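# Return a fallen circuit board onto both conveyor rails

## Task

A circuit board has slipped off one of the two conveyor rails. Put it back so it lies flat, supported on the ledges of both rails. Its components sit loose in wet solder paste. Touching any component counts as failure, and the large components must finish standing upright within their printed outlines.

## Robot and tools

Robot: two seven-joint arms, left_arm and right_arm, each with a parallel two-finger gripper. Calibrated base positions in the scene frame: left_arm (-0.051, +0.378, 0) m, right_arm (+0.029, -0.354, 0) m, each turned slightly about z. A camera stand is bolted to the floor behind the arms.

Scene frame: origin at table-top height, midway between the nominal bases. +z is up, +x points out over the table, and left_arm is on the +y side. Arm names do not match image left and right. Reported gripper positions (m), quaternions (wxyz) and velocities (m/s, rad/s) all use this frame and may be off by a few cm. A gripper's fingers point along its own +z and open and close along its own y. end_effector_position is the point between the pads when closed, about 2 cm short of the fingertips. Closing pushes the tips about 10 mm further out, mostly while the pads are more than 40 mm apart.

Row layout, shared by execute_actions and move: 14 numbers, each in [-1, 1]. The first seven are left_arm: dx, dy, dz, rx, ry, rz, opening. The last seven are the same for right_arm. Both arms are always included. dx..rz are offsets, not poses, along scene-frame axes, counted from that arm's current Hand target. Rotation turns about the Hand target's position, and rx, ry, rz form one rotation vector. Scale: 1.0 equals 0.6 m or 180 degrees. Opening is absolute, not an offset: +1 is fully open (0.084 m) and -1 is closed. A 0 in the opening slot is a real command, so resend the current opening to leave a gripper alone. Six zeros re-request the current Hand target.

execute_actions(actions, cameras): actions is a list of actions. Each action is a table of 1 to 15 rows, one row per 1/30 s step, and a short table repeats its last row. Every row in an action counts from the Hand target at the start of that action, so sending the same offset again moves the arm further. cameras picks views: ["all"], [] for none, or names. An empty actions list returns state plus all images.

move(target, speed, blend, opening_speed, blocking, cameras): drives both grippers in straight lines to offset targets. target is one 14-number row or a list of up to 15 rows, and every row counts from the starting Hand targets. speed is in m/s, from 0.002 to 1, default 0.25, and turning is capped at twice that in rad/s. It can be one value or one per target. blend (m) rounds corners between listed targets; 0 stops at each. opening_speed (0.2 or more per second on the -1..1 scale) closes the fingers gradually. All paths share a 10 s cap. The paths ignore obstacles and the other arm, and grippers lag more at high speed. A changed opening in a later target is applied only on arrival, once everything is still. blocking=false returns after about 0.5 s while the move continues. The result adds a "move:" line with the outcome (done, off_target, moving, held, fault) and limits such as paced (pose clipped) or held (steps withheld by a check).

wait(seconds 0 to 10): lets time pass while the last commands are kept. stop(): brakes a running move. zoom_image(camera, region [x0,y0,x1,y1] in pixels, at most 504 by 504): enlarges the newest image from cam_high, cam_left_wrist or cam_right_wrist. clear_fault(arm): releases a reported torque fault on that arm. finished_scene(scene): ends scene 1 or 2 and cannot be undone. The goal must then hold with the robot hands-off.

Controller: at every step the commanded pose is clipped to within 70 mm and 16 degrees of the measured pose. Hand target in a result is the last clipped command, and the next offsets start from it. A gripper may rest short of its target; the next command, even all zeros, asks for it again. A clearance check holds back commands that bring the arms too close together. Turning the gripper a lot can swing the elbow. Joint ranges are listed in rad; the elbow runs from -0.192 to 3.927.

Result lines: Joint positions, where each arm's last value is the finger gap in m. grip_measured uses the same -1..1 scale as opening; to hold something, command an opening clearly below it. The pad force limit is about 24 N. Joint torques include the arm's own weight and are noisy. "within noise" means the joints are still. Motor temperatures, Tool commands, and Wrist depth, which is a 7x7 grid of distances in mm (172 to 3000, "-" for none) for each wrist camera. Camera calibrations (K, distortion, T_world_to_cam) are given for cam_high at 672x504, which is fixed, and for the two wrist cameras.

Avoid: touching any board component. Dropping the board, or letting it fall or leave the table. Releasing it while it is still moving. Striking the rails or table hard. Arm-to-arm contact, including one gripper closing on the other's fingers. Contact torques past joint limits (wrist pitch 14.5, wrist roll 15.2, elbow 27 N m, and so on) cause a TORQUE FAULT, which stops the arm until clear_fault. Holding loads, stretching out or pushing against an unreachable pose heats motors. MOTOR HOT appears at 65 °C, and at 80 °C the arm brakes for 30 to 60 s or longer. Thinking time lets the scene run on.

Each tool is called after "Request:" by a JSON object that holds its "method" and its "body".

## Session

Request:
{"method": "execute_actions", "body": {"actions": []}}

Request:
{"method": "zoom_image", "body": {"camera": "cam_high", "region": [220, 150, 470, 390]}}

Scene clock: 0.00 s.
left_arm: end_effector_position=(+0.0816, +0.1537, +0.2944) grip_measured=+1.00 end_effector_quat_wxyz=(+0.086, +0.835, -0.454, +0.299) | right_arm: end_effector_position=(+0.6304, -0.0502, +0.2235) grip_measured=+1.00 end_effector_quat_wxyz=(-0.177, +0.715, -0.182, +0.651)
Joint positions: left_arm=[-1.021 -1.428 -0.132 0.197 0.077 1.021 -0.138 0.084] | right_arm=[0.218 0.422 0.455 1.09 -2.387 1.034 3.05 0.084]
Joint velocities: within noise
Joint torques (N m): no reading
Motor temperatures (°C): left_arm=[30 37 39 45 37 32 31] | right_arm=[38 40 44 36 37 35 45]
Wrist depth (mm): cam_left_wrist=[432 392 373 866 819 782 754 / 2431 505 627 500 717 689 662 / 479 474 455 552 636 612 589 / 501 444 440 600 579 559 541 / 619 388 565 548 529 511 498 / 350 508 513 497 481 468 455 / 360 471 475 462 448 436 420] | cam_right_wrist=[- - - - - - - / - - - - - - - / - - - - - - - / - - - - - - - / - - - - - - - / - - - - - - - / - - - - - - 2654]
Hand target: left_arm +0.0816, +0.1537, +0.2944; +0.086, +0.835, -0.454, +0.299 | right_arm +0.6304, -0.0502, +0.2235; -0.177, +0.715, -0.182, +0.651
Tool commands: left_gripper/opening=+1.0 right_gripper/opening=+1.0
camera_calibration:
cam_left_wrist: T_world_to_cam=[[-0.818791, -0.54895, -0.168037, 0.231994], [-0.324607, 0.684108, -0.653166, 0.197648], [0.47351, -0.48026, -0.738335, 0.374806], [0, 0, 0, 1]] pos_world=[0.0766383, 0.172145, 0.444813]
cam_right_wrist: T_world_to_cam=[[0.034611, -0.84255, -0.537505, 0.0996558], [0.0335945, 0.538504, -0.841953, 0.275036], [0.998836, 0.0110836, 0.0469432, -0.512965], [0, 0, 0, 1]] pos_world=[0.499679, -0.0584573, 0.309213]

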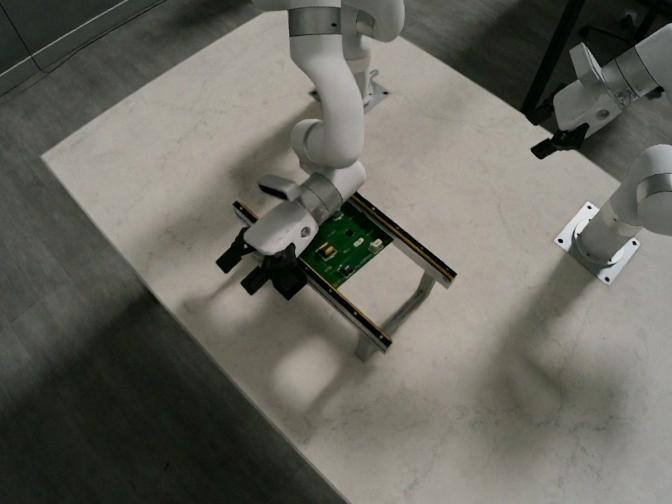

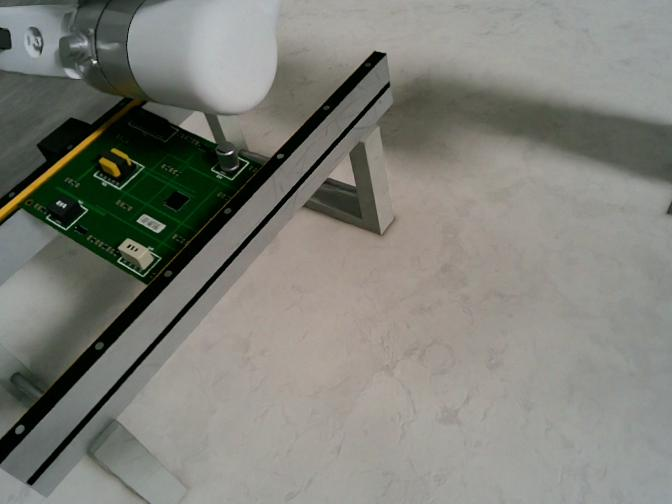

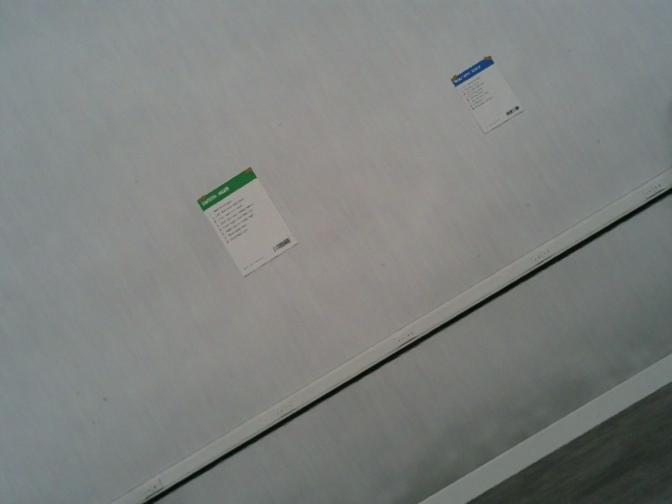

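Scaled by 2.016.

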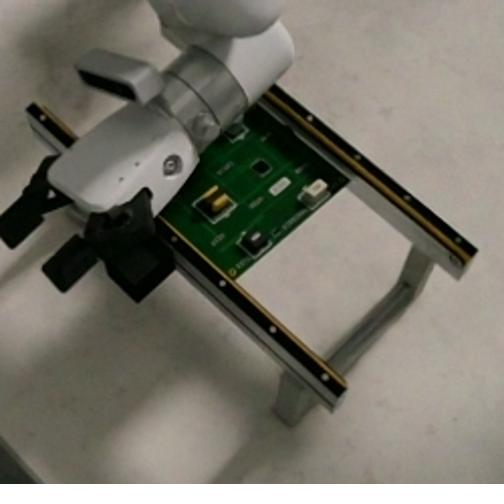

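Request:
{"method": "move", "body": {"target": [[0,0,0.1,0,0,0,1,-0.2,-0.2,0.18,0,0,0,0.2],[0.617,0.11,0.155,0.179,0.099,-0.177,0.2,-0.28,-0.52,0.13,-0.105,-0.151,0.49,-0.5]], "blend": [0.05,0], "speed": 0.4, "cameras": ["all"]}}

Scene clock: 5.83 s.
left_arm: end_effector_position=(+0.4518, +0.2197, +0.3874) grip_measured=+0.19 end_effector_quat_wxyz=(+0.000, +0.707, -0.707, +0.000) | right_arm: end_effector_position=(+0.4624, -0.3622, +0.3015) grip_measured=-0.52 end_effector_quat_wxyz=(+0.501, -0.500, -0.500, -0.500)
Joint positions: left_arm=[-0.95 0.301 0.869 1.85 -0.229 1.65 1.416 0.052] | right_arm=[-0.217 0.392 -0.444 1.223 -5.05 2.134 3.857 0.021]
Joint torques (N m): left_arm=[10.53 -20.39 0.91 18.73 -2.47 0.07 1.99] | right_arm=[-6.28 -27.01 -0.93 19.3 -0.02 2.04 -1.97]
Wrist depth (mm): cam_left_wrist=[544 545 379 375 383 390 536 / 538 535 378 371 379 382 530 / 532 531 527 369 524 382 521 / 526 524 521 520 521 517 517 / 522 520 519 503 512 476 511 / 515 514 512 511 509 506 505 / 511 509 507 505 503 503 501] | cam_right_wrist=[- - - - - - - / 728 763 705 714 - - - / 725 - - 711 - - - / 832 - - 707 716 - - / 842 - - - - - - / 875 - - - - - - / 896 - - - - - -]
Hand target: left_arm +0.4518, +0.2197, +0.3874; +0.000, +0.707, -0.707, +0.000 | right_arm +0.4624, -0.3622, +0.3015; +0.501, -0.500, -0.500, -0.500
Off the commanded pose: left_arm 0.000 m, 0 deg | right_arm 0.000 m, 0 deg.
move: done; limits=paced
camera_calibration:
cam_left_wrist: T_world_to_cam=[[-0.99883, 0.0448903, -0.0179957, 0.479755], [0.0465359, 0.993393, -0.104904, -0.114603], [0.0131677, -0.105618, -0.99432, 0.524679], [0, 0, 0, 1]] pos_world=[0.477618, 0.147726, 0.518309]
cam_right_wrist: T_world_to_cam=[[0.996321, 0.0693424, -0.0503655, -0.376758], [-0.0583084, 0.11775, -0.99133, 0.449498], [-0.0628107, 0.990619, 0.12136, 0.477846], [0, 0, 0, 1]] pos_world=[0.431595, -0.500166, 0.368634]

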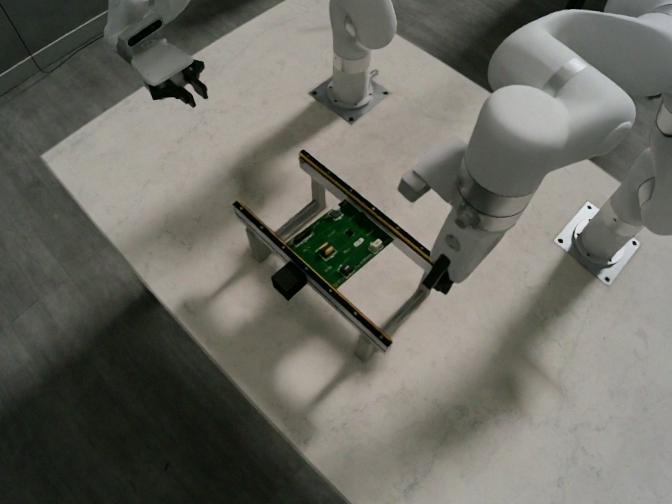

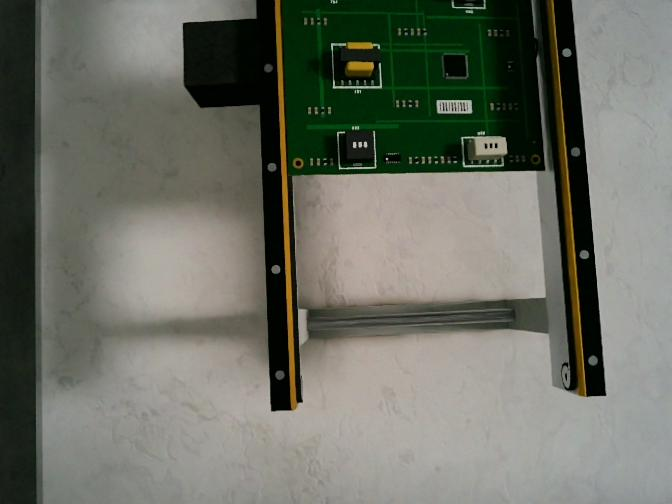

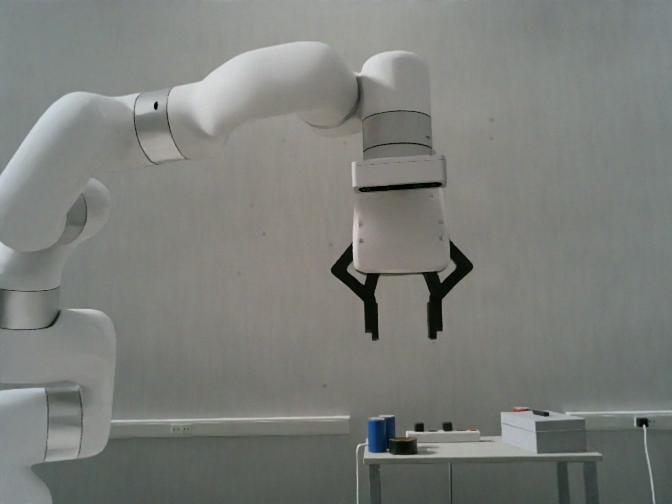

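Request:
{"method": "move", "body": {"target": [-0.013,0.2,-0.442,-0.5,0,0,-0.3,-0.0357,0,-0.3025,0,-0.0417,0.004,-0.3], "speed": 0.4}}

Request:
{"method": "move", "body": {"target": [0,-0.35,0,0,-0.0417,0.004,-0.3,0,0.38,0,0,0,0,-0.3], "speed": 0.2, "cameras": ["all"]}}

Request:
{"method": "zoom_image", "body": {"camera": "cam_high", "region": [240, 150, 450, 350]}}

Request:
{"method": "zoom_image", "body": {"camera": "cam_left_wrist", "region": [140, 350, 672, 504]}}

Scene clock: 11.03 s.
left_arm: end_effector_position=(+0.4440, +0.3397, +0.1222) grip_measured=-0.32 end_effector_quat_wxyz=(+0.500, +0.500, -0.500, +0.500) | right_arm: end_effector_position=(+0.4410, -0.3622, +0.1200) grip_measured=-0.32 end_effector_quat_wxyz=(+0.470, -0.463, -0.534, -0.528)
Joint positions: left_arm=[0 0.934 0.603 1.421 -1.504 2.151 2.667 0.03] | right_arm=[-0.261 0.766 -0.387 1.235 -5.121 2.038 3.345 0.03]
Joint torques (N m): left_arm=[10.52 -32.21 2.93 13.05 -3.13 3.79 -2.02] | right_arm=[-6.83 -31.02 -2.04 14.84 -0.85 0.11 -2.01]
Wrist depth (mm): cam_left_wrist=[2911 2948 2960 2886 2923 2874 2851 / 2935 2863 2874 2899 2863 854 2851 / 2863 2886 2863 2839 969 2696 748 / 2874 2851 2805 2828 2793 2771 2793 / 2816 2851 2805 2793 1042 2805 2717 / 2760 - 288 530 1007 438 294 / 2760 - 296 673 612 595 291] | cam_right_wrist=[- - - - - - - / - - - - - - - / - 886 861 888 - - - / 876 - - 978 - - - / 871 - - - - - - / 872 1337 301 430 848 465 - / 775 813 339 837 1016 615 311]
Hand target: left_arm +0.4440, +0.3397, +0.1222; +0.500, +0.500, -0.500, +0.500 | right_arm +0.4410, -0.3622, +0.1200; +0.470, -0.463, -0.534, -0.528
Off the commanded pose: left_arm 0.000 m, 0 deg | right_arm 0.000 m, 0 deg.
move: done

Scene clock: 12.70 s.
left_arm: end_effector_position=(+0.4440, +0.1298, +0.1222) grip_measured=-0.32 end_effector_quat_wxyz=(+0.463, +0.469, -0.529, +0.535) | right_arm: end_effector_position=(+0.4410, -0.1342, +0.1200) grip_measured=-0.32 end_effector_quat_wxyz=(+0.470, -0.463, -0.534, -0.528)
Joint positions: left_arm=[-0.354 0.763 0.454 1.18 -1.77 1.816 2.77 0.03] | right_arm=[0.088 0.57 -0.181 0.912 -4.751 1.688 3.355 0.03]
Joint torques (N m): left_arm=[-10.29 -29.75 1.23 13.54 -3.29 -0.16 1.97] | right_arm=[6.44 -27.09 0.65 14.13 3.67 0.17 1.95]
Wrist depth (mm): cam_left_wrist=[2717 2717 2696 2717 605 691 591 / 2696 2749 2675 2654 607 2634 2448 / 2664 2696 2614 2566 612 2556 2595 / 2696 2644 2614 2624 2585 2575 2556 / 2614 2585 2575 633 612 2556 2474 / 2585 2585 236 247 244 234 224 / - - 242 700 669 598 -] | cam_right_wrist=[614 526 521 - - - - / 625 - 526 609 - - 2960 / 701 - - 597 - 2960 2960 / - - - 2999 2973 2923 2948 / - - 2973 619 616 2923 2886 / - - 219 317 474 2960 2874 / - - 211 210 239 239 204]
Hand target: left_arm +0.4440, +0.1297, +0.1222; +0.463, +0.469, -0.529, +0.535 | right_arm +0.4410, -0.1342, +0.1200; +0.470, -0.463, -0.534, -0.528
Off the commanded pose: left_arm 0.000 m, 0 deg | right_arm 0.000 m, 0 deg.
move: done
camera_calibration:
cam_left_wrist: T_world_to_cam=[[-0.984081, -0.0305855, -0.175068, 0.493641], [0.177326, -0.10348, -0.978697, 0.138358], [0.0118179, -0.994161, 0.107256, 0.232884], [0, 0, 0, 1]] pos_world=[0.458496, 0.26094, 0.196853]
cam_right_wrist: T_world_to_cam=[[0.993413, 0.0818652, 0.0801735, -0.393018], [0.0702343, 0.117805, -0.99055, 0.184788], [-0.0905364, 0.989657, 0.11128, 0.286002], [0, 0, 0, 1]] pos_world=[0.403344, -0.272638, 0.182725]

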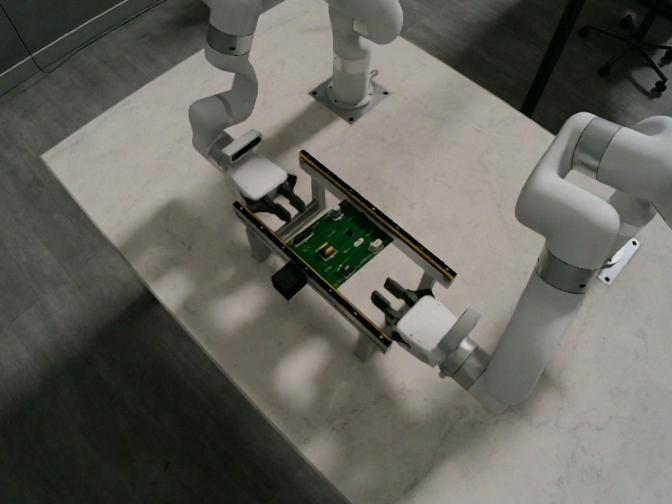

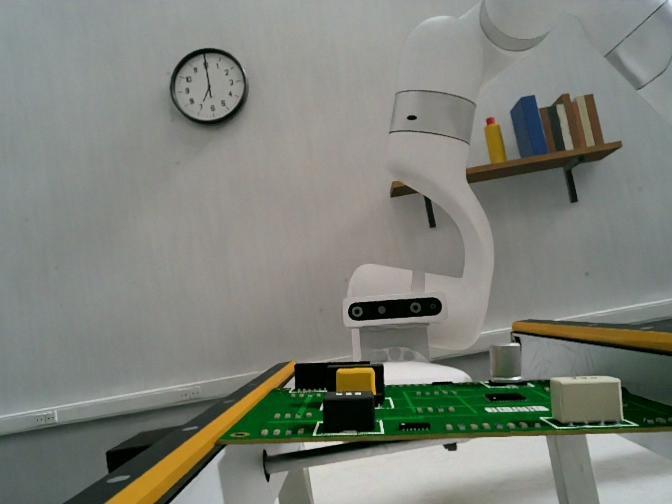

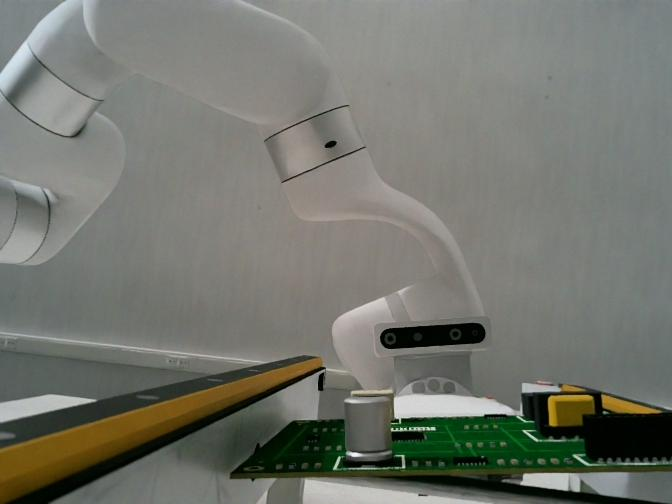

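Scaled by 2.400.

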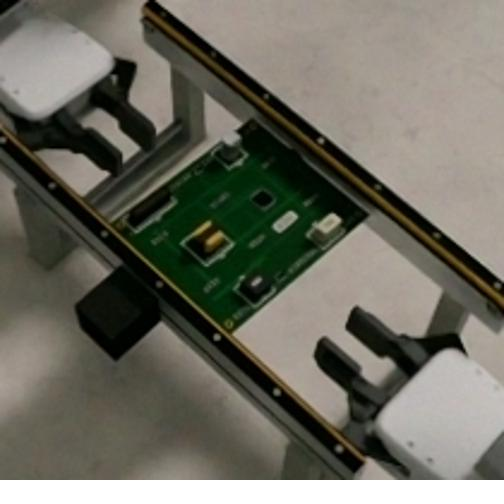

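Region (140, 350, 672, 504) is 532x154 pixels. A region can be at most 504 by 504 pixels.

Request:
{"method": "move", "body": {"target": [[0,-0.133,0,0,0,0,-0.3,0.005,0.097,0,0,0,0,-0.3],[0,-0.133,0.0167,0,0,0,-0.3,0.005,0.097,0.0167,0,0,0,-0.3]], "speed": 0.1, "blend": [0.003,0], "cameras": ["all"]}}

Request:
{"method": "zoom_image", "body": {"camera": "cam_high", "region": [240, 150, 450, 350]}}

Request:
{"method": "move", "body": {"target": [0,0,0.0067,0,0,0,-0.3,0,0,0.0067,0,0,0,-0.3], "speed": 0.03, "cameras": ["cam_left_wrist", "cam_right_wrist"]}}

Scene clock: 15.67 s.
left_arm: end_effector_position=(+0.4440, +0.0499, +0.1322) grip_measured=-0.32 end_effector_quat_wxyz=(+0.463, +0.469, -0.529, +0.535) | right_arm: end_effector_position=(+0.4440, -0.0760, +0.1300) grip_measured=-0.32 end_effector_quat_wxyz=(+0.470, -0.463, -0.534, -0.528)
Joint positions: left_arm=[-0.466 0.731 0.383 1.191 -1.886 1.681 2.73 0.03] | right_arm=[0.17 0.539 -0.112 0.907 -4.632 1.6 3.386 0.03]
Joint torques (N m): left_arm=[-9.86 -43.82 4.06 9.34 1.16 -0.24 -1.97] | right_arm=[6.35 -36.59 1.2 9.56 3.86 0.12 1.88]
Wrist depth (mm): cam_left_wrist=[2685 2644 2585 2634 482 2566 2575 / 2604 2566 2556 2595 478 2405 2519 / 2624 2566 2556 2556 531 2474 2483 / 2575 2556 2519 2538 2501 2501 2474 / 2519 2519 2528 482 474 2389 2448 / 2556 2492 2448 227 317 225 265 / - - 196 - 190 208 205] | cam_right_wrist=[552 429 448 - - - 2973 / 634 - 477 - - 2960 2999 / 664 - 496 482 2973 2960 2874 / - - 2999 2986 485 2886 2863 / - - 2935 476 473 2935 2816 / - 2973 283 474 412 2816 2816 / - - 218 257 255 213 198]
Hand target: left_arm +0.4440, +0.0499, +0.1322; +0.463, +0.469, -0.529, +0.535 | right_arm +0.4440, -0.0760, +0.1300; +0.470, -0.463, -0.534, -0.528
Off the commanded pose: left_arm 0.000 m, 0 deg | right_arm 0.000 m, 0 deg.
move: done
camera_calibration:
cam_left_wrist: T_world_to_cam=[[-0.984099, -0.0305762, -0.174972, 0.492938], [0.177229, -0.103484, -0.978714, 0.139937], [0.0118187, -0.994161, 0.107257, 0.152477], [0, 0, 0, 1]] pos_world=[0.458496, 0.18114, 0.206854]
cam_right_wrist: T_world_to_cam=[[0.993413, 0.0818652, 0.0801735, -0.401556], [0.0702343, 0.117805, -0.99055, 0.187527], [-0.0905364, 0.989657, 0.11128, 0.227574], [0, 0, 0, 1]] pos_world=[0.406344, -0.214438, 0.192625]

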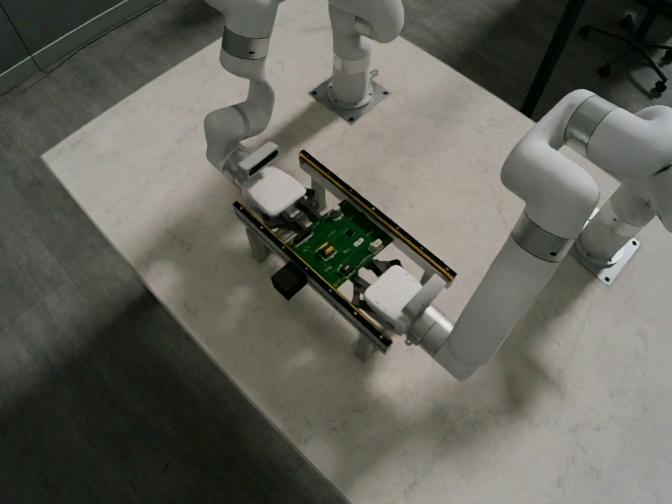

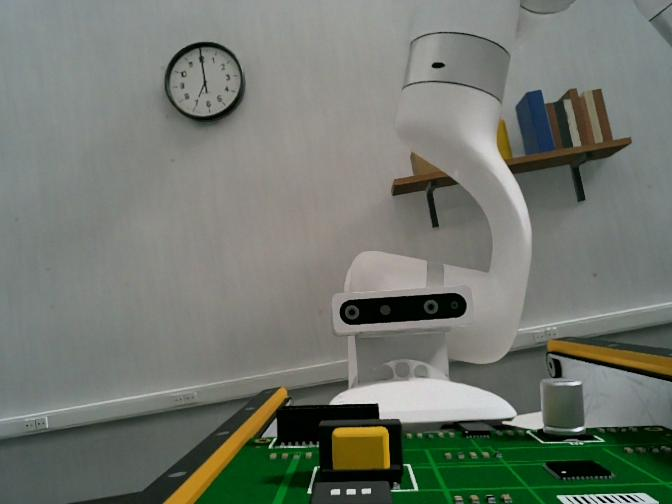

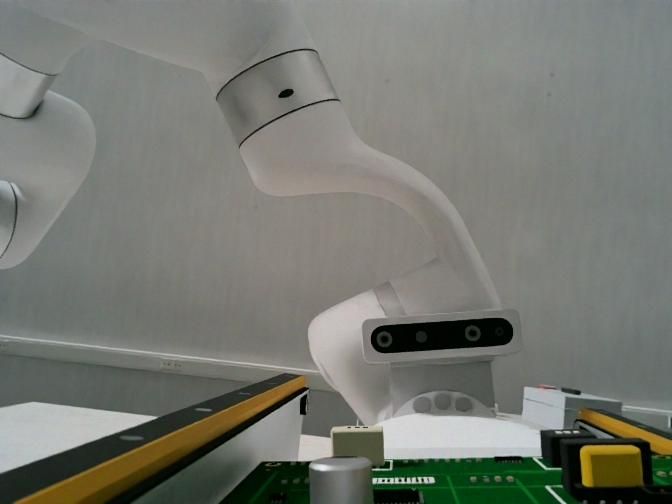

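Scaled by 2.400.

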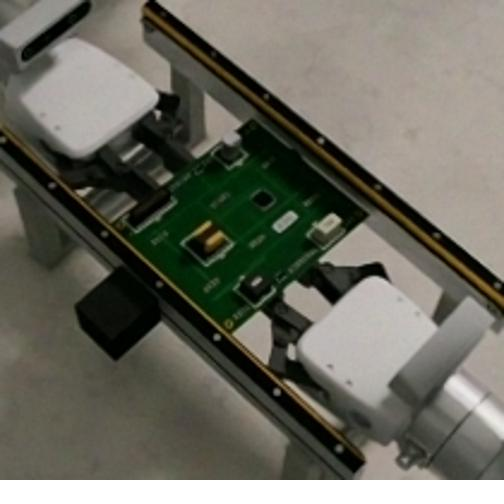

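Scene clock: 16.40 s.
left_arm: end_effector_position=(+0.4440, +0.0499, +0.1362) grip_measured=-0.32 end_effector_quat_wxyz=(+0.463, +0.469, -0.529, +0.535) | right_arm: end_effector_position=(+0.4440, -0.0760, +0.1340) grip_measured=-0.32 end_effector_quat_wxyz=(+0.470, -0.463, -0.534, -0.528)
Joint positions: left_arm=[-0.468 0.72 0.385 1.187 -1.884 1.679 2.725 0.03] | right_arm=[0.171 0.527 -0.112 0.902 -4.633 1.599 3.393 0.03]
Joint torques (N m): left_arm=[-10.23 -43.95 4.19 9.35 2.24 -0.26 -2.08] | right_arm=[6.6 -36.37 -1.89 9.68 -1.5 0.13 1.97]
Wrist depth (mm): cam_left_wrist=[2675 2634 2614 2634 483 2538 2538 / 2644 2556 2595 2566 477 2397 2519 / 2624 2585 2575 2556 536 2457 2538 / 2595 2528 2566 2538 2492 2501 2492 / 2547 2528 2528 482 473 2397 2457 / 2483 2501 2431 321 352 289 287 / 2465 - 208 - 204 200 198] | cam_right_wrist=[542 431 448 - - - - / 636 - 478 - - 2923 2986 / 662 - 493 481 2999 2935 2911 / - - - 2999 485 2923 2935 / - - - 478 475 2899 2816 / 2948 2986 291 474 411 2372 2771 / - - 220 256 308 232 246]
Hand target: left_arm +0.4440, +0.0499, +0.1362; +0.463, +0.469, -0.529, +0.535 | right_arm +0.4440, -0.0760, +0.1340; +0.470, -0.463, -0.534, -0.528
Off the commanded pose: left_arm 0.000 m, 0 deg | right_arm 0.000 m, 0 deg.
move: done
camera_calibration:
cam_left_wrist: T_world_to_cam=[[-0.984099, -0.0304787, -0.174985, 0.493623], [0.177232, -0.103501, -0.978711, 0.143853], [0.0117187, -0.994162, 0.107257, 0.152094], [0, 0, 0, 1]] pos_world=[0.458496, 0.18114, 0.210854]
cam_right_wrist: T_world_to_cam=[[0.993413, 0.0818642, 0.0801815, -0.401879], [0.0702424, 0.117806, -0.990549, 0.191486], [-0.0905364, 0.989657, 0.11128, 0.227129], [0, 0, 0, 1]] pos_world=[0.406344, -0.214438, 0.196625]
Images, in order (width x height): cam_left_wrist 672x504, cam_right_wrist 672x504.

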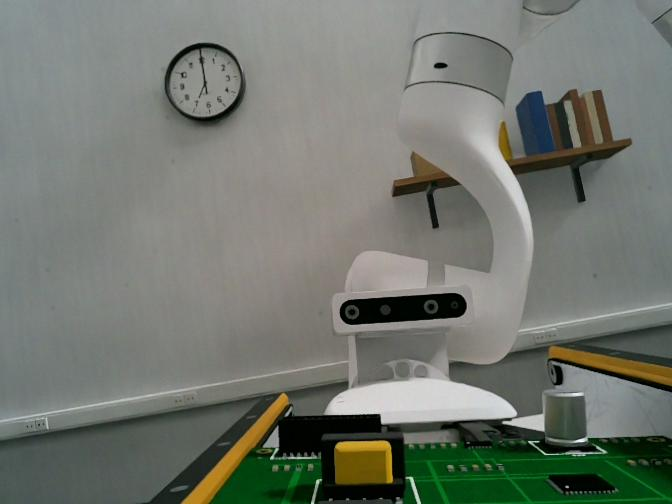

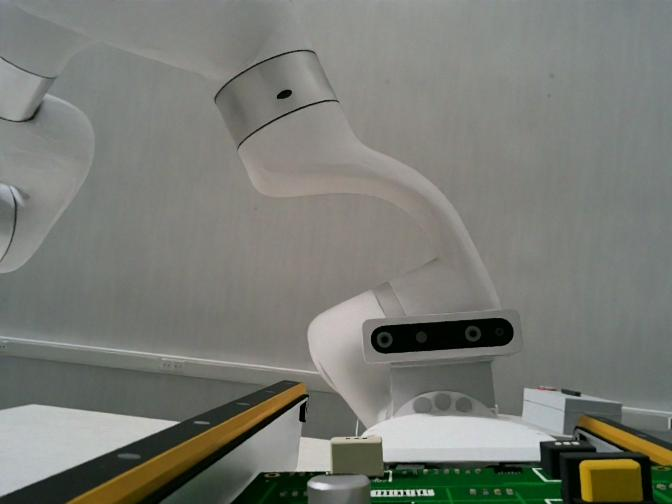

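Request:
{"method": "move", "body": {"target": [0,0,0.0067,0,0,0,-0.3,0,0,0.0067,0,0,0,-0.3], "speed": 0.03, "cameras": ["cam_left_wrist", "cam_right_wrist"]}}

Request:
{"method": "move", "body": {"target": [0,0,0.0067,0,0,0,-0.3,0,0,0.0067,0,0,0,-0.3], "speed": 0.03, "cameras": ["cam_left_wrist", "cam_right_wrist"]}}

Scene clock: 17.67 s.
left_arm: end_effector_position=(+0.4440, +0.0499, +0.1402) grip_measured=-0.32 end_effector_quat_wxyz=(+0.463, +0.469, -0.529, +0.535) | right_arm: end_effector_position=(+0.4440, -0.0760, +0.1380) grip_measured=-0.32 end_effector_quat_wxyz=(+0.470, -0.463, -0.534, -0.528)
Joint positions: left_arm=[-0.47 0.71 0.387 1.183 -1.882 1.677 2.719 0.03] | right_arm=[0.171 0.515 -0.113 0.898 -4.633 1.598 3.401 0.03]
Joint torques (N m): left_arm=[-9.87 -44.33 4.08 9.7 2.26 -0.04 -2.04] | right_arm=[6.3 -37.31 -1.92 10 -1.41 0.22 1.97]
Wrist depth (mm): cam_left_wrist=[2654 2644 2624 2585 483 2595 2585 / 2644 2634 2556 2575 478 2381 2528 / 2614 2595 2547 2566 2492 2422 2483 / 2547 2528 2538 2465 2501 2439 2501 / 2510 2528 2501 483 474 2405 2448 / 2510 2528 2457 321 351 289 297 / 2457 - 219 - 207 200 197] | cam_right_wrist=[543 429 450 - - - - / 638 - 476 - - 2973 2948 / 660 - 491 479 2948 2960 2911 / - 2986 - 2948 503 2935 2935 / - - - 479 476 2839 2793 / - - 346 477 411 2364 2771 / - - 220 256 308 235 253]
Hand target: left_arm +0.4440, +0.0499, +0.1402; +0.463, +0.469, -0.529, +0.535 | right_arm +0.4440, -0.0760, +0.1380; +0.470, -0.463, -0.534, -0.528
Off the commanded pose: left_arm 0.000 m, 0 deg | right_arm 0.000 m, 0 deg.
move: done
camera_calibration:
cam_left_wrist: T_world_to_cam=[[-0.984099, -0.0304787, -0.174985, 0.494323], [0.177232, -0.103501, -0.978711, 0.147768], [0.0117187, -0.994162, 0.107257, 0.151665], [0, 0, 0, 1]] pos_world=[0.458496, 0.18114, 0.214854]
cam_right_wrist: T_world_to_cam=[[0.993413, 0.0818642, 0.0801815, -0.402207], [0.0702424, 0.117806, -0.990549, 0.195548], [-0.0905364, 0.989657, 0.11128, 0.226673], [0, 0, 0, 1]] pos_world=[0.406344, -0.214438, 0.200725]
Images, in order (width x height): cam_left_wrist 672x504, cam_right_wrist 672x504.

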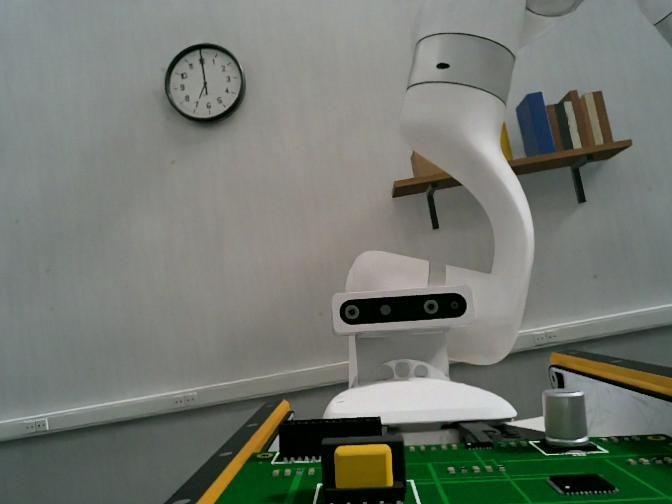

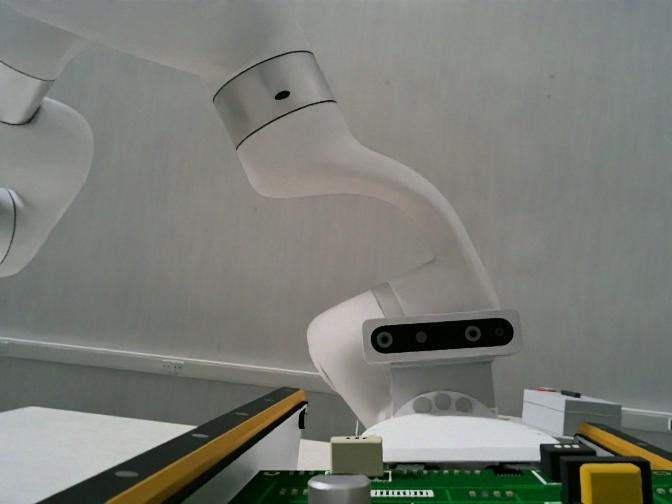

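Scene clock: 18.40 s.
left_arm: end_effector_position=(+0.4440, +0.0499, +0.1442) grip_measured=-0.32 end_effector_quat_wxyz=(+0.463, +0.469, -0.529, +0.535) | right_arm: end_effector_position=(+0.4440, -0.0760, +0.1420) grip_measured=-0.32 end_effector_quat_wxyz=(+0.470, -0.463, -0.534, -0.528)
Joint positions: left_arm=[-0.471 0.7 0.389 1.179 -1.88 1.674 2.713 0.03] | right_arm=[0.172 0.503 -0.113 0.894 -4.634 1.597 3.409 0.03]
Joint torques (N m): left_arm=[-9.88 -44.12 4.13 9.95 2.01 -0.09 -2.17] | right_arm=[6.6 -36.6 -1.88 10.28 -1.49 0.24 2.03]
Wrist depth (mm): cam_left_wrist=[2696 2664 2634 2575 485 603 2566 / 2634 2614 2556 2556 477 2405 2547 / 2595 2614 2566 2538 2474 2465 2483 / 2566 2566 2547 2547 2483 2474 2474 / 2547 2528 2528 484 474 2397 2439 / 2519 2483 2492 316 351 289 303 / 2474 - 208 - 207 200 197] | cam_right_wrist=[546 429 459 - - - - / 646 - 475 - - 2999 - / 657 - 491 480 2960 2923 2935 / - - 2986 2886 501 2899 2886 / - - 2999 478 477 2851 2851 / 2999 2973 366 474 410 2381 2793 / - 183 225 256 307 235 280]
Hand target: left_arm +0.4440, +0.0499, +0.1442; +0.463, +0.469, -0.529, +0.535 | right_arm +0.4440, -0.0760, +0.1421; +0.470, -0.463, -0.534, -0.528
Off the commanded pose: left_arm 0.000 m, 0 deg | right_arm 0.000 m, 0 deg.
move: done
camera_calibration:
cam_left_wrist: T_world_to_cam=[[-0.984099, -0.0304787, -0.174985, 0.495023], [0.177232, -0.103501, -0.978711, 0.151682], [0.0117187, -0.994162, 0.107257, 0.151236], [0, 0, 0, 1]] pos_world=[0.458496, 0.18114, 0.218854]
cam_right_wrist: T_world_to_cam=[[0.993413, 0.0818642, 0.0801815, -0.402528], [0.0702424, 0.117806, -0.990549, 0.19951], [-0.0905364, 0.989657, 0.11128, 0.226228], [0, 0, 0, 1]] pos_world=[0.406344, -0.214438, 0.204725]
Images, in order (width x height): cam_left_wrist 672x504, cam_right_wrist 672x504.

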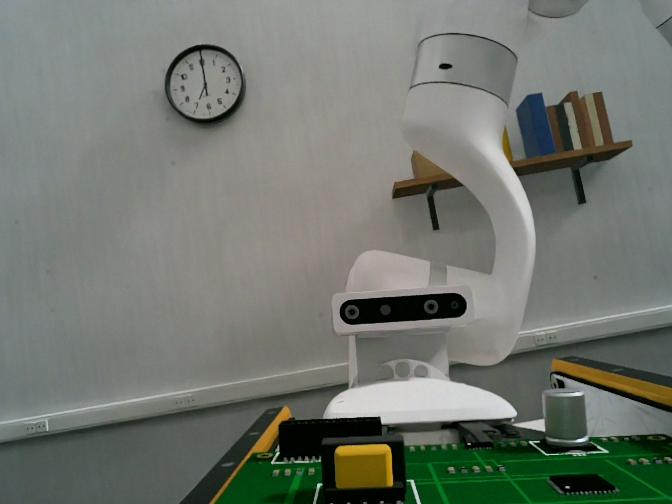

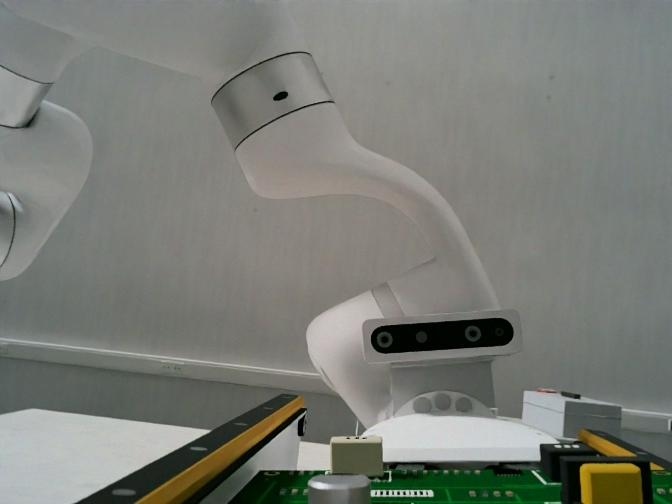

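Request:
{"method": "move", "body": {"target": [[0,0,0.0133,0,0,0,-0.3,0,0,0.0133,0,0,0,-0.3],[0.006,0,0.022,0,0,0,-0.3,0.006,0,0.022,0,0,0,-0.3],[0.006,0,0.0567,0,0,0,-0.3,0.006,0,0.0567,0,0,0,-0.3]], "speed": 0.04, "blend": [0.002,0.002,0], "cameras": ["all"]}}

Request:
{"method": "zoom_image", "body": {"camera": "cam_high", "region": [260, 170, 430, 310]}}

Scene clock: 21.20 s.
left_arm: end_effector_position=(+0.4476, +0.0499, +0.1782) grip_measured=-0.32 end_effector_quat_wxyz=(+0.463, +0.469, -0.529, +0.535) | right_arm: end_effector_position=(+0.4476, -0.0760, +0.1761) grip_measured=-0.32 end_effector_quat_wxyz=(+0.470, -0.463, -0.534, -0.528)
Joint positions: left_arm=[-0.484 0.623 0.405 1.166 -1.862 1.653 2.656 0.03] | right_arm=[0.176 0.412 -0.117 0.876 -4.64 1.586 3.481 0.03]
Joint torques (N m): left_arm=[-9.71 -43.51 4.13 10.45 2.18 -0.2 -2.12] | right_arm=[6.41 -35.87 -1.91 11.45 -1.22 0.24 1.82]
Wrist depth (mm): cam_left_wrist=[2644 2644 2624 2604 500 491 2556 / 2644 2614 2556 2614 485 2356 2538 / 2566 2538 2595 2519 2510 2333 2510 / 2556 2519 2528 2538 2501 2474 2510 / 2528 2501 2501 493 473 2422 2431 / 2501 2465 2483 316 352 2414 2414 / 2528 - 217 173 206 201 197] | cam_right_wrist=[453 430 486 - - - 2986 / - - 480 - - - 2948 / 648 - 491 483 2948 2948 2923 / 685 - - - 495 2874 2863 / - 2973 2911 477 477 2839 2863 / 2999 2973 2886 475 412 2863 2816 / 1003 1201 358 257 308 235 2074]
Hand target: left_arm +0.4476, +0.0499, +0.1783; +0.463, +0.469, -0.529, +0.535 | right_arm +0.4476, -0.0760, +0.1761; +0.470, -0.463, -0.534, -0.528
Off the commanded pose: left_arm 0.000 m, 0 deg | right_arm 0.000 m, 0 deg.
move: done
camera_calibration:
cam_left_wrist: T_world_to_cam=[[-0.984099, -0.0304787, -0.174985, 0.504515], [0.177232, -0.103501, -0.978711, 0.184321], [0.0117187, -0.994162, 0.107257, 0.147547], [0, 0, 0, 1]] pos_world=[0.462096, 0.18114, 0.252854]
cam_right_wrist: T_world_to_cam=[[0.993413, 0.0818642, 0.0801815, -0.40883], [0.0702424, 0.117806, -0.990549, 0.232936], [-0.0905364, 0.989657, 0.11128, 0.22277], [0, 0, 0, 1]] pos_world=[0.409944, -0.214438, 0.238725]

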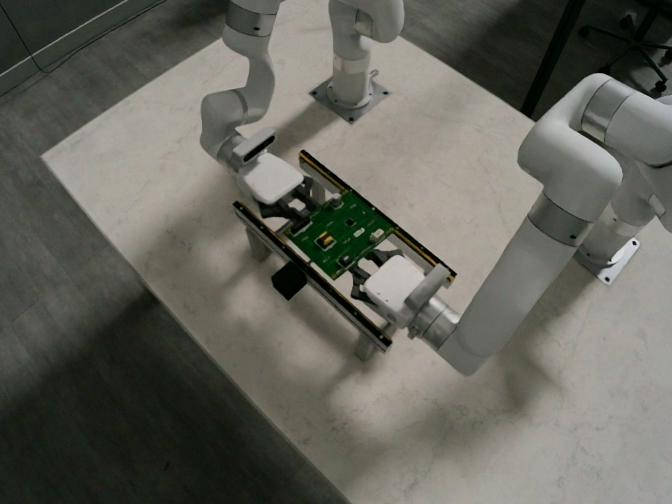

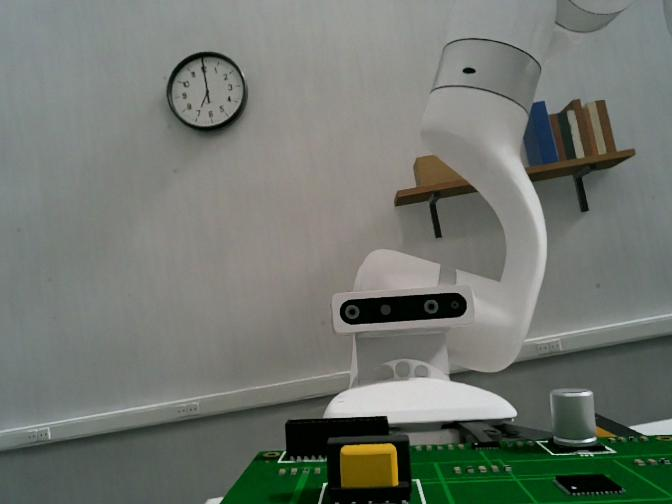

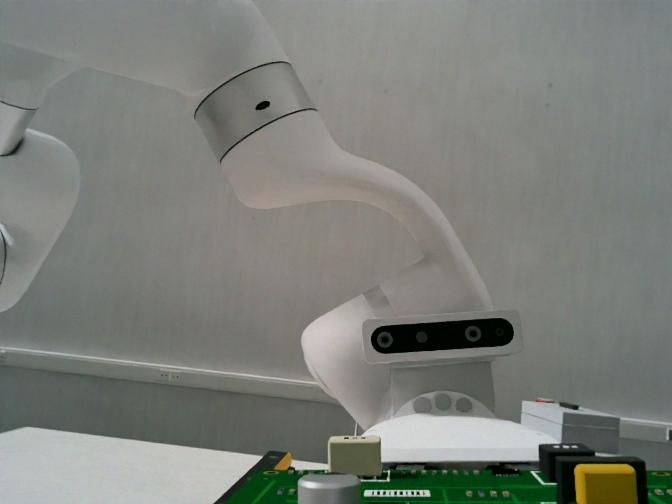

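Scaled by 2.965.

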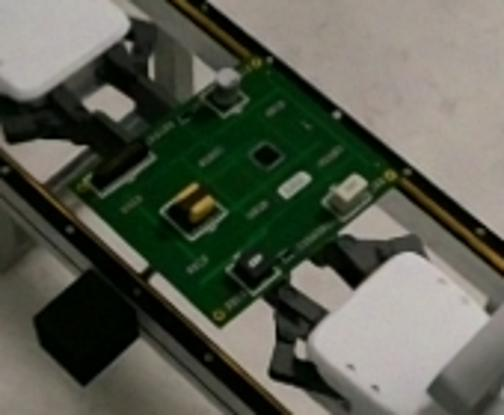

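Request:
{"method": "move", "body": {"target": [[-0.0085,0,0,0,0.0417,0.0025,-0.3,-0.0068,0,0,0,0.0417,0.0025,-0.3],[-0.0085,0,-0.0417,0,0.0417,0.0025,-0.3,-0.0068,0,-0.0417,0,0.0417,0.0025,-0.3]], "speed": 0.05, "cameras": ["all"]}}

Request:
{"method": "zoom_image", "body": {"camera": "cam_high", "region": [260, 170, 410, 300]}}

Request:
{"method": "zoom_image", "body": {"camera": "cam_right_wrist", "region": [180, 404, 380, 504]}}

Request:
{"method": "zoom_image", "body": {"camera": "cam_left_wrist", "region": [180, 384, 380, 484]}}

Scene clock: 25.13 s.
left_arm: end_effector_position=(+0.4425, +0.0499, +0.1533) grip_measured=-0.32 end_effector_quat_wxyz=(+0.494, +0.505, -0.496, +0.505) | right_arm: end_effector_position=(+0.4435, -0.0760, +0.1511) grip_measured=-0.32 end_effector_quat_wxyz=(+0.506, -0.495, -0.504, -0.495)
Joint positions: left_arm=[-0.474 0.666 0.387 1.158 -1.877 1.657 2.575 0.03] | right_arm=[0.171 0.481 -0.114 0.891 -4.643 1.599 3.558 0.03]
Joint torques (N m): left_arm=[10.59 -30.22 0.23 15.1 -3.3 3.95 1.97] | right_arm=[-6.47 -27.06 1.35 16.01 3.98 2.42 -2.04]
Wrist depth (mm): cam_left_wrist=[2685 2634 2644 2595 2575 481 573 / 2634 2604 2614 2575 499 480 2510 / 2604 2575 2538 2519 2519 493 2465 / 2595 2556 2538 2501 2483 507 2439 / 2556 2556 2501 2465 473 488 2448 / 2519 2528 2483 316 350 2414 2414 / 2501 - 217 173 205 201 197] | cam_right_wrist=[433 424 - - - - - / 573 441 486 - - 2973 2948 / - - 483 503 - - 2839 / 671 2986 2973 2999 508 2899 2863 / 2999 2999 - 481 475 2874 2782 / 2948 2973 2948 476 413 2112 2093 / 1250 2986 300 257 308 235 275]
Hand target: left_arm +0.4425, +0.0499, +0.1532; +0.494, +0.505, -0.496, +0.505 | right_arm +0.4435, -0.0760, +0.1511; +0.506, -0.495, -0.504, -0.495
Off the commanded pose: left_arm 0.000 m, 0 deg | right_arm 0.000 m, 0 deg.
move: done
camera_calibration:
cam_left_wrist: T_world_to_cam=[[-0.998252, -0.0383139, -0.0450025, 0.481871], [0.0487253, -0.102535, -0.993535, 0.219914], [0.0334519, -0.993991, 0.104222, 0.141134], [0, 0, 0, 1]] pos_world=[0.465592, 0.181297, 0.225469]
cam_right_wrist: T_world_to_cam=[[0.994706, 0.0896367, -0.0502448, -0.383016], [-0.060686, 0.117847, -0.991176, 0.266623], [-0.0829245, 0.988978, 0.122662, 0.220058], [0, 0, 0, 1]] pos_world=[0.415417, -0.214721, 0.218032]

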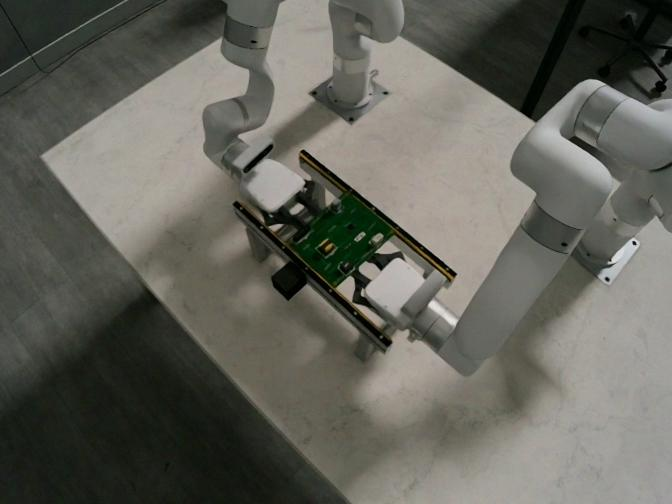

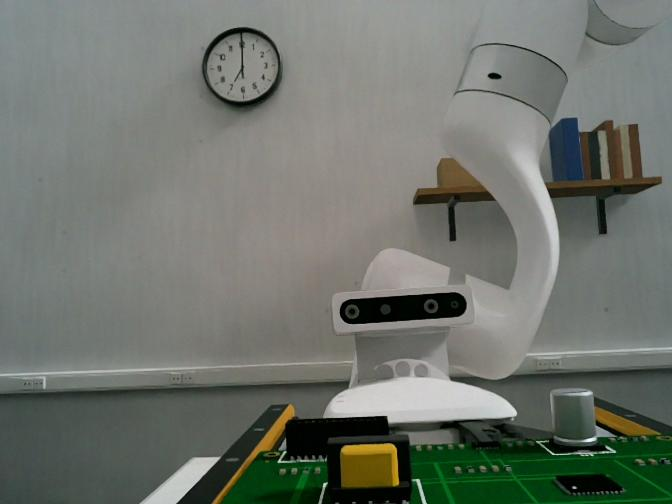

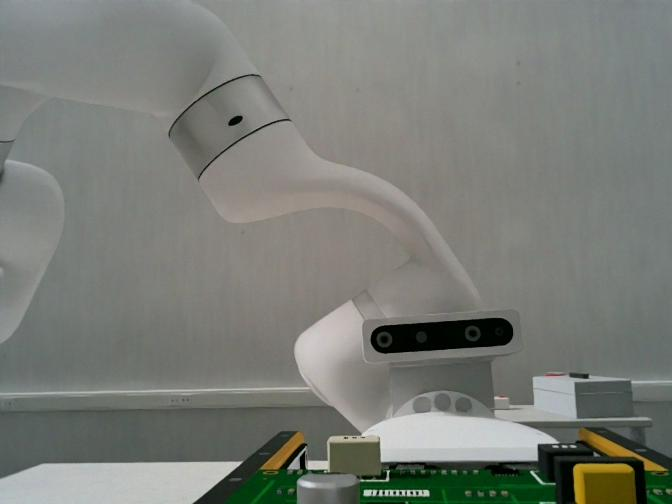

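Scaled by 3.360.

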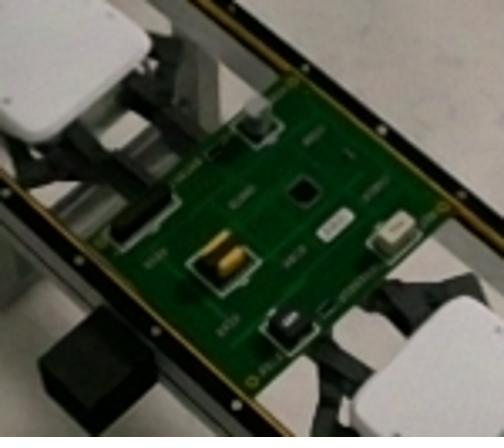

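Scaled by 2.520.

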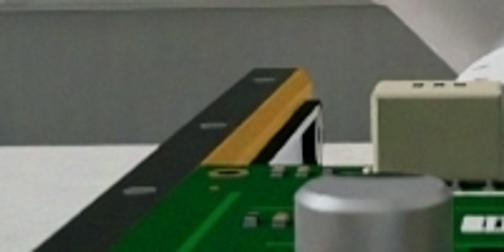

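Scaled by 2.520.

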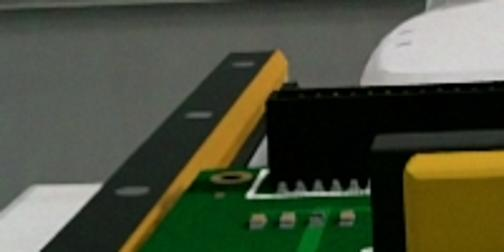

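Request:
{"method": "move", "body": {"target": [[0.0033,0,0,0,0,0,-0.3,0.0033,0,0,0,0,0,-0.3],[0.0033,0,-0.0083,0,0,0,-0.3,0.0033,0,-0.0083,0,0,0,-0.3]], "speed": 0.025, "cameras": ["all"]}}

Request:
{"method": "zoom_image", "body": {"camera": "cam_high", "region": [260, 170, 410, 300]}}

Request:
{"method": "zoom_image", "body": {"camera": "cam_right_wrist", "region": [180, 404, 380, 504]}}

Request:
{"method": "zoom_image", "body": {"camera": "cam_left_wrist", "region": [180, 384, 380, 484]}}

Scene clock: 27.70 s.
left_arm: end_effector_position=(+0.4444, +0.0499, +0.1483) grip_measured=-0.32 end_effector_quat_wxyz=(+0.494, +0.505, -0.496, +0.505) | right_arm: end_effector_position=(+0.4455, -0.0760, +0.1461) grip_measured=-0.32 end_effector_quat_wxyz=(+0.506, -0.495, -0.504, -0.495)
Joint positions: left_arm=[-0.47 0.683 0.385 1.17 -1.88 1.661 2.578 0.03] | right_arm=[0.17 0.5 -0.113 0.902 -4.642 1.601 3.551 0.03]
Joint torques (N m): left_arm=[10.62 -30.06 0.33 14.95 -3.38 3.78 1.89] | right_arm=[-6.57 -27.59 1.21 15.86 3.96 2.39 -2.05]
Wrist depth (mm): cam_left_wrist=[2685 2696 2624 2585 2595 482 580 / 2624 2624 2585 2604 497 481 2538 / 2614 2614 2595 2547 2538 491 2457 / 2575 2566 2547 2528 2519 505 2439 / 2585 2538 2501 476 473 489 2448 / 2519 2519 2448 315 350 2372 2372 / 2492 - 208 176 204 201 197] | cam_right_wrist=[432 422 - - 2986 - 2948 / 575 439 486 2973 2999 2986 2960 / - - 483 498 2911 2874 2923 / - - - 2999 514 2948 2886 / - - 2999 480 478 2839 2839 / - 2960 2886 475 411 2093 2093 / 1220 - 301 257 308 254 263]
Hand target: left_arm +0.4444, +0.0499, +0.1483; +0.494, +0.505, -0.496, +0.505 | right_arm +0.4455, -0.0760, +0.1461; +0.506, -0.495, -0.504, -0.495
Off the commanded pose: left_arm 0.000 m, 0 deg | right_arm 0.000 m, 0 deg.
move: done
camera_calibration:
cam_left_wrist: T_world_to_cam=[[-0.998257, -0.0383046, -0.0449033, 0.483621], [0.0486257, -0.102539, -0.99354, 0.214898], [0.0334528, -0.993991, 0.104223, 0.141587], [0, 0, 0, 1]] pos_world=[0.467592, 0.181297, 0.220469]
cam_right_wrist: T_world_to_cam=[[0.994706, 0.0896367, -0.0502448, -0.385251], [-0.060686, 0.117847, -0.991176, 0.261887], [-0.0829245, 0.988978, 0.122662, 0.220825], [0, 0, 0, 1]] pos_world=[0.417417, -0.214721, 0.213132]

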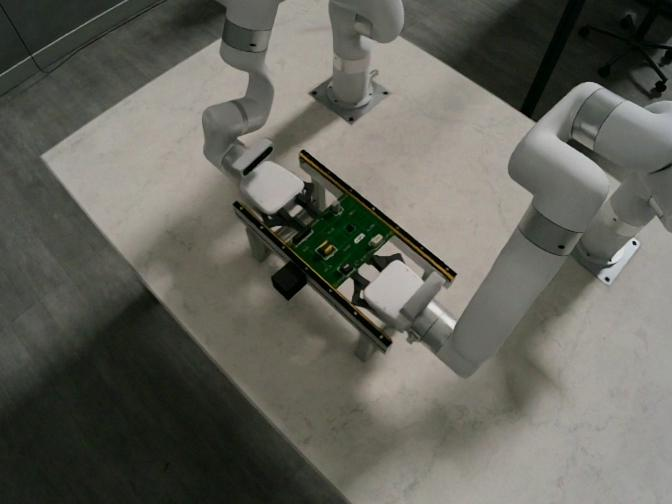

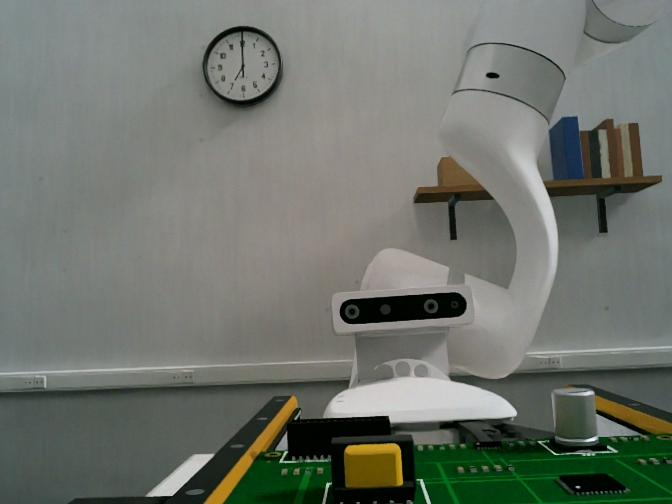

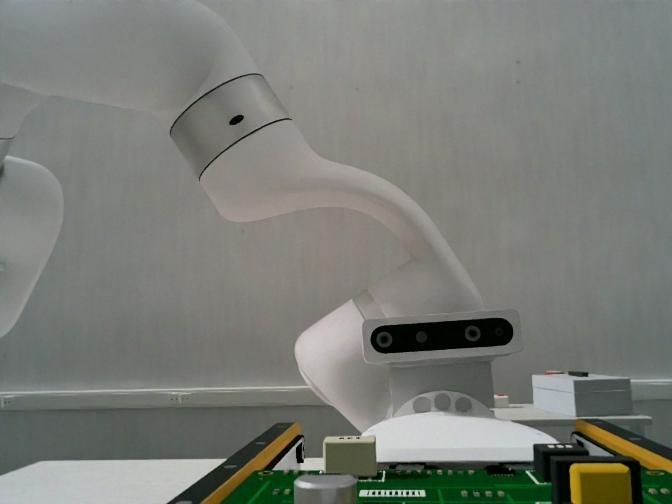

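Scaled by 3.360.

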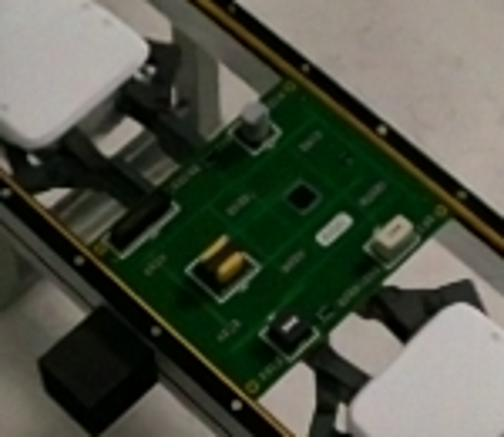

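Scaled by 2.520.

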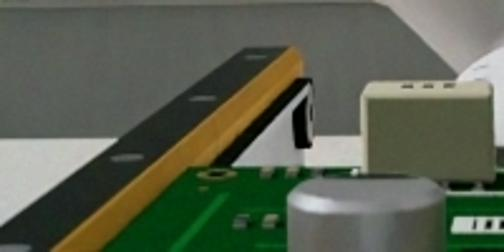

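Scaled by 2.520.

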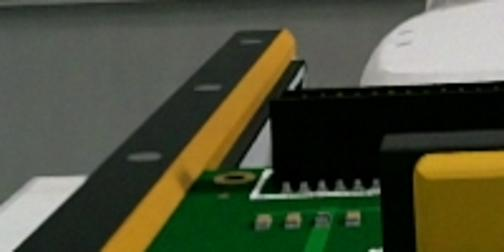

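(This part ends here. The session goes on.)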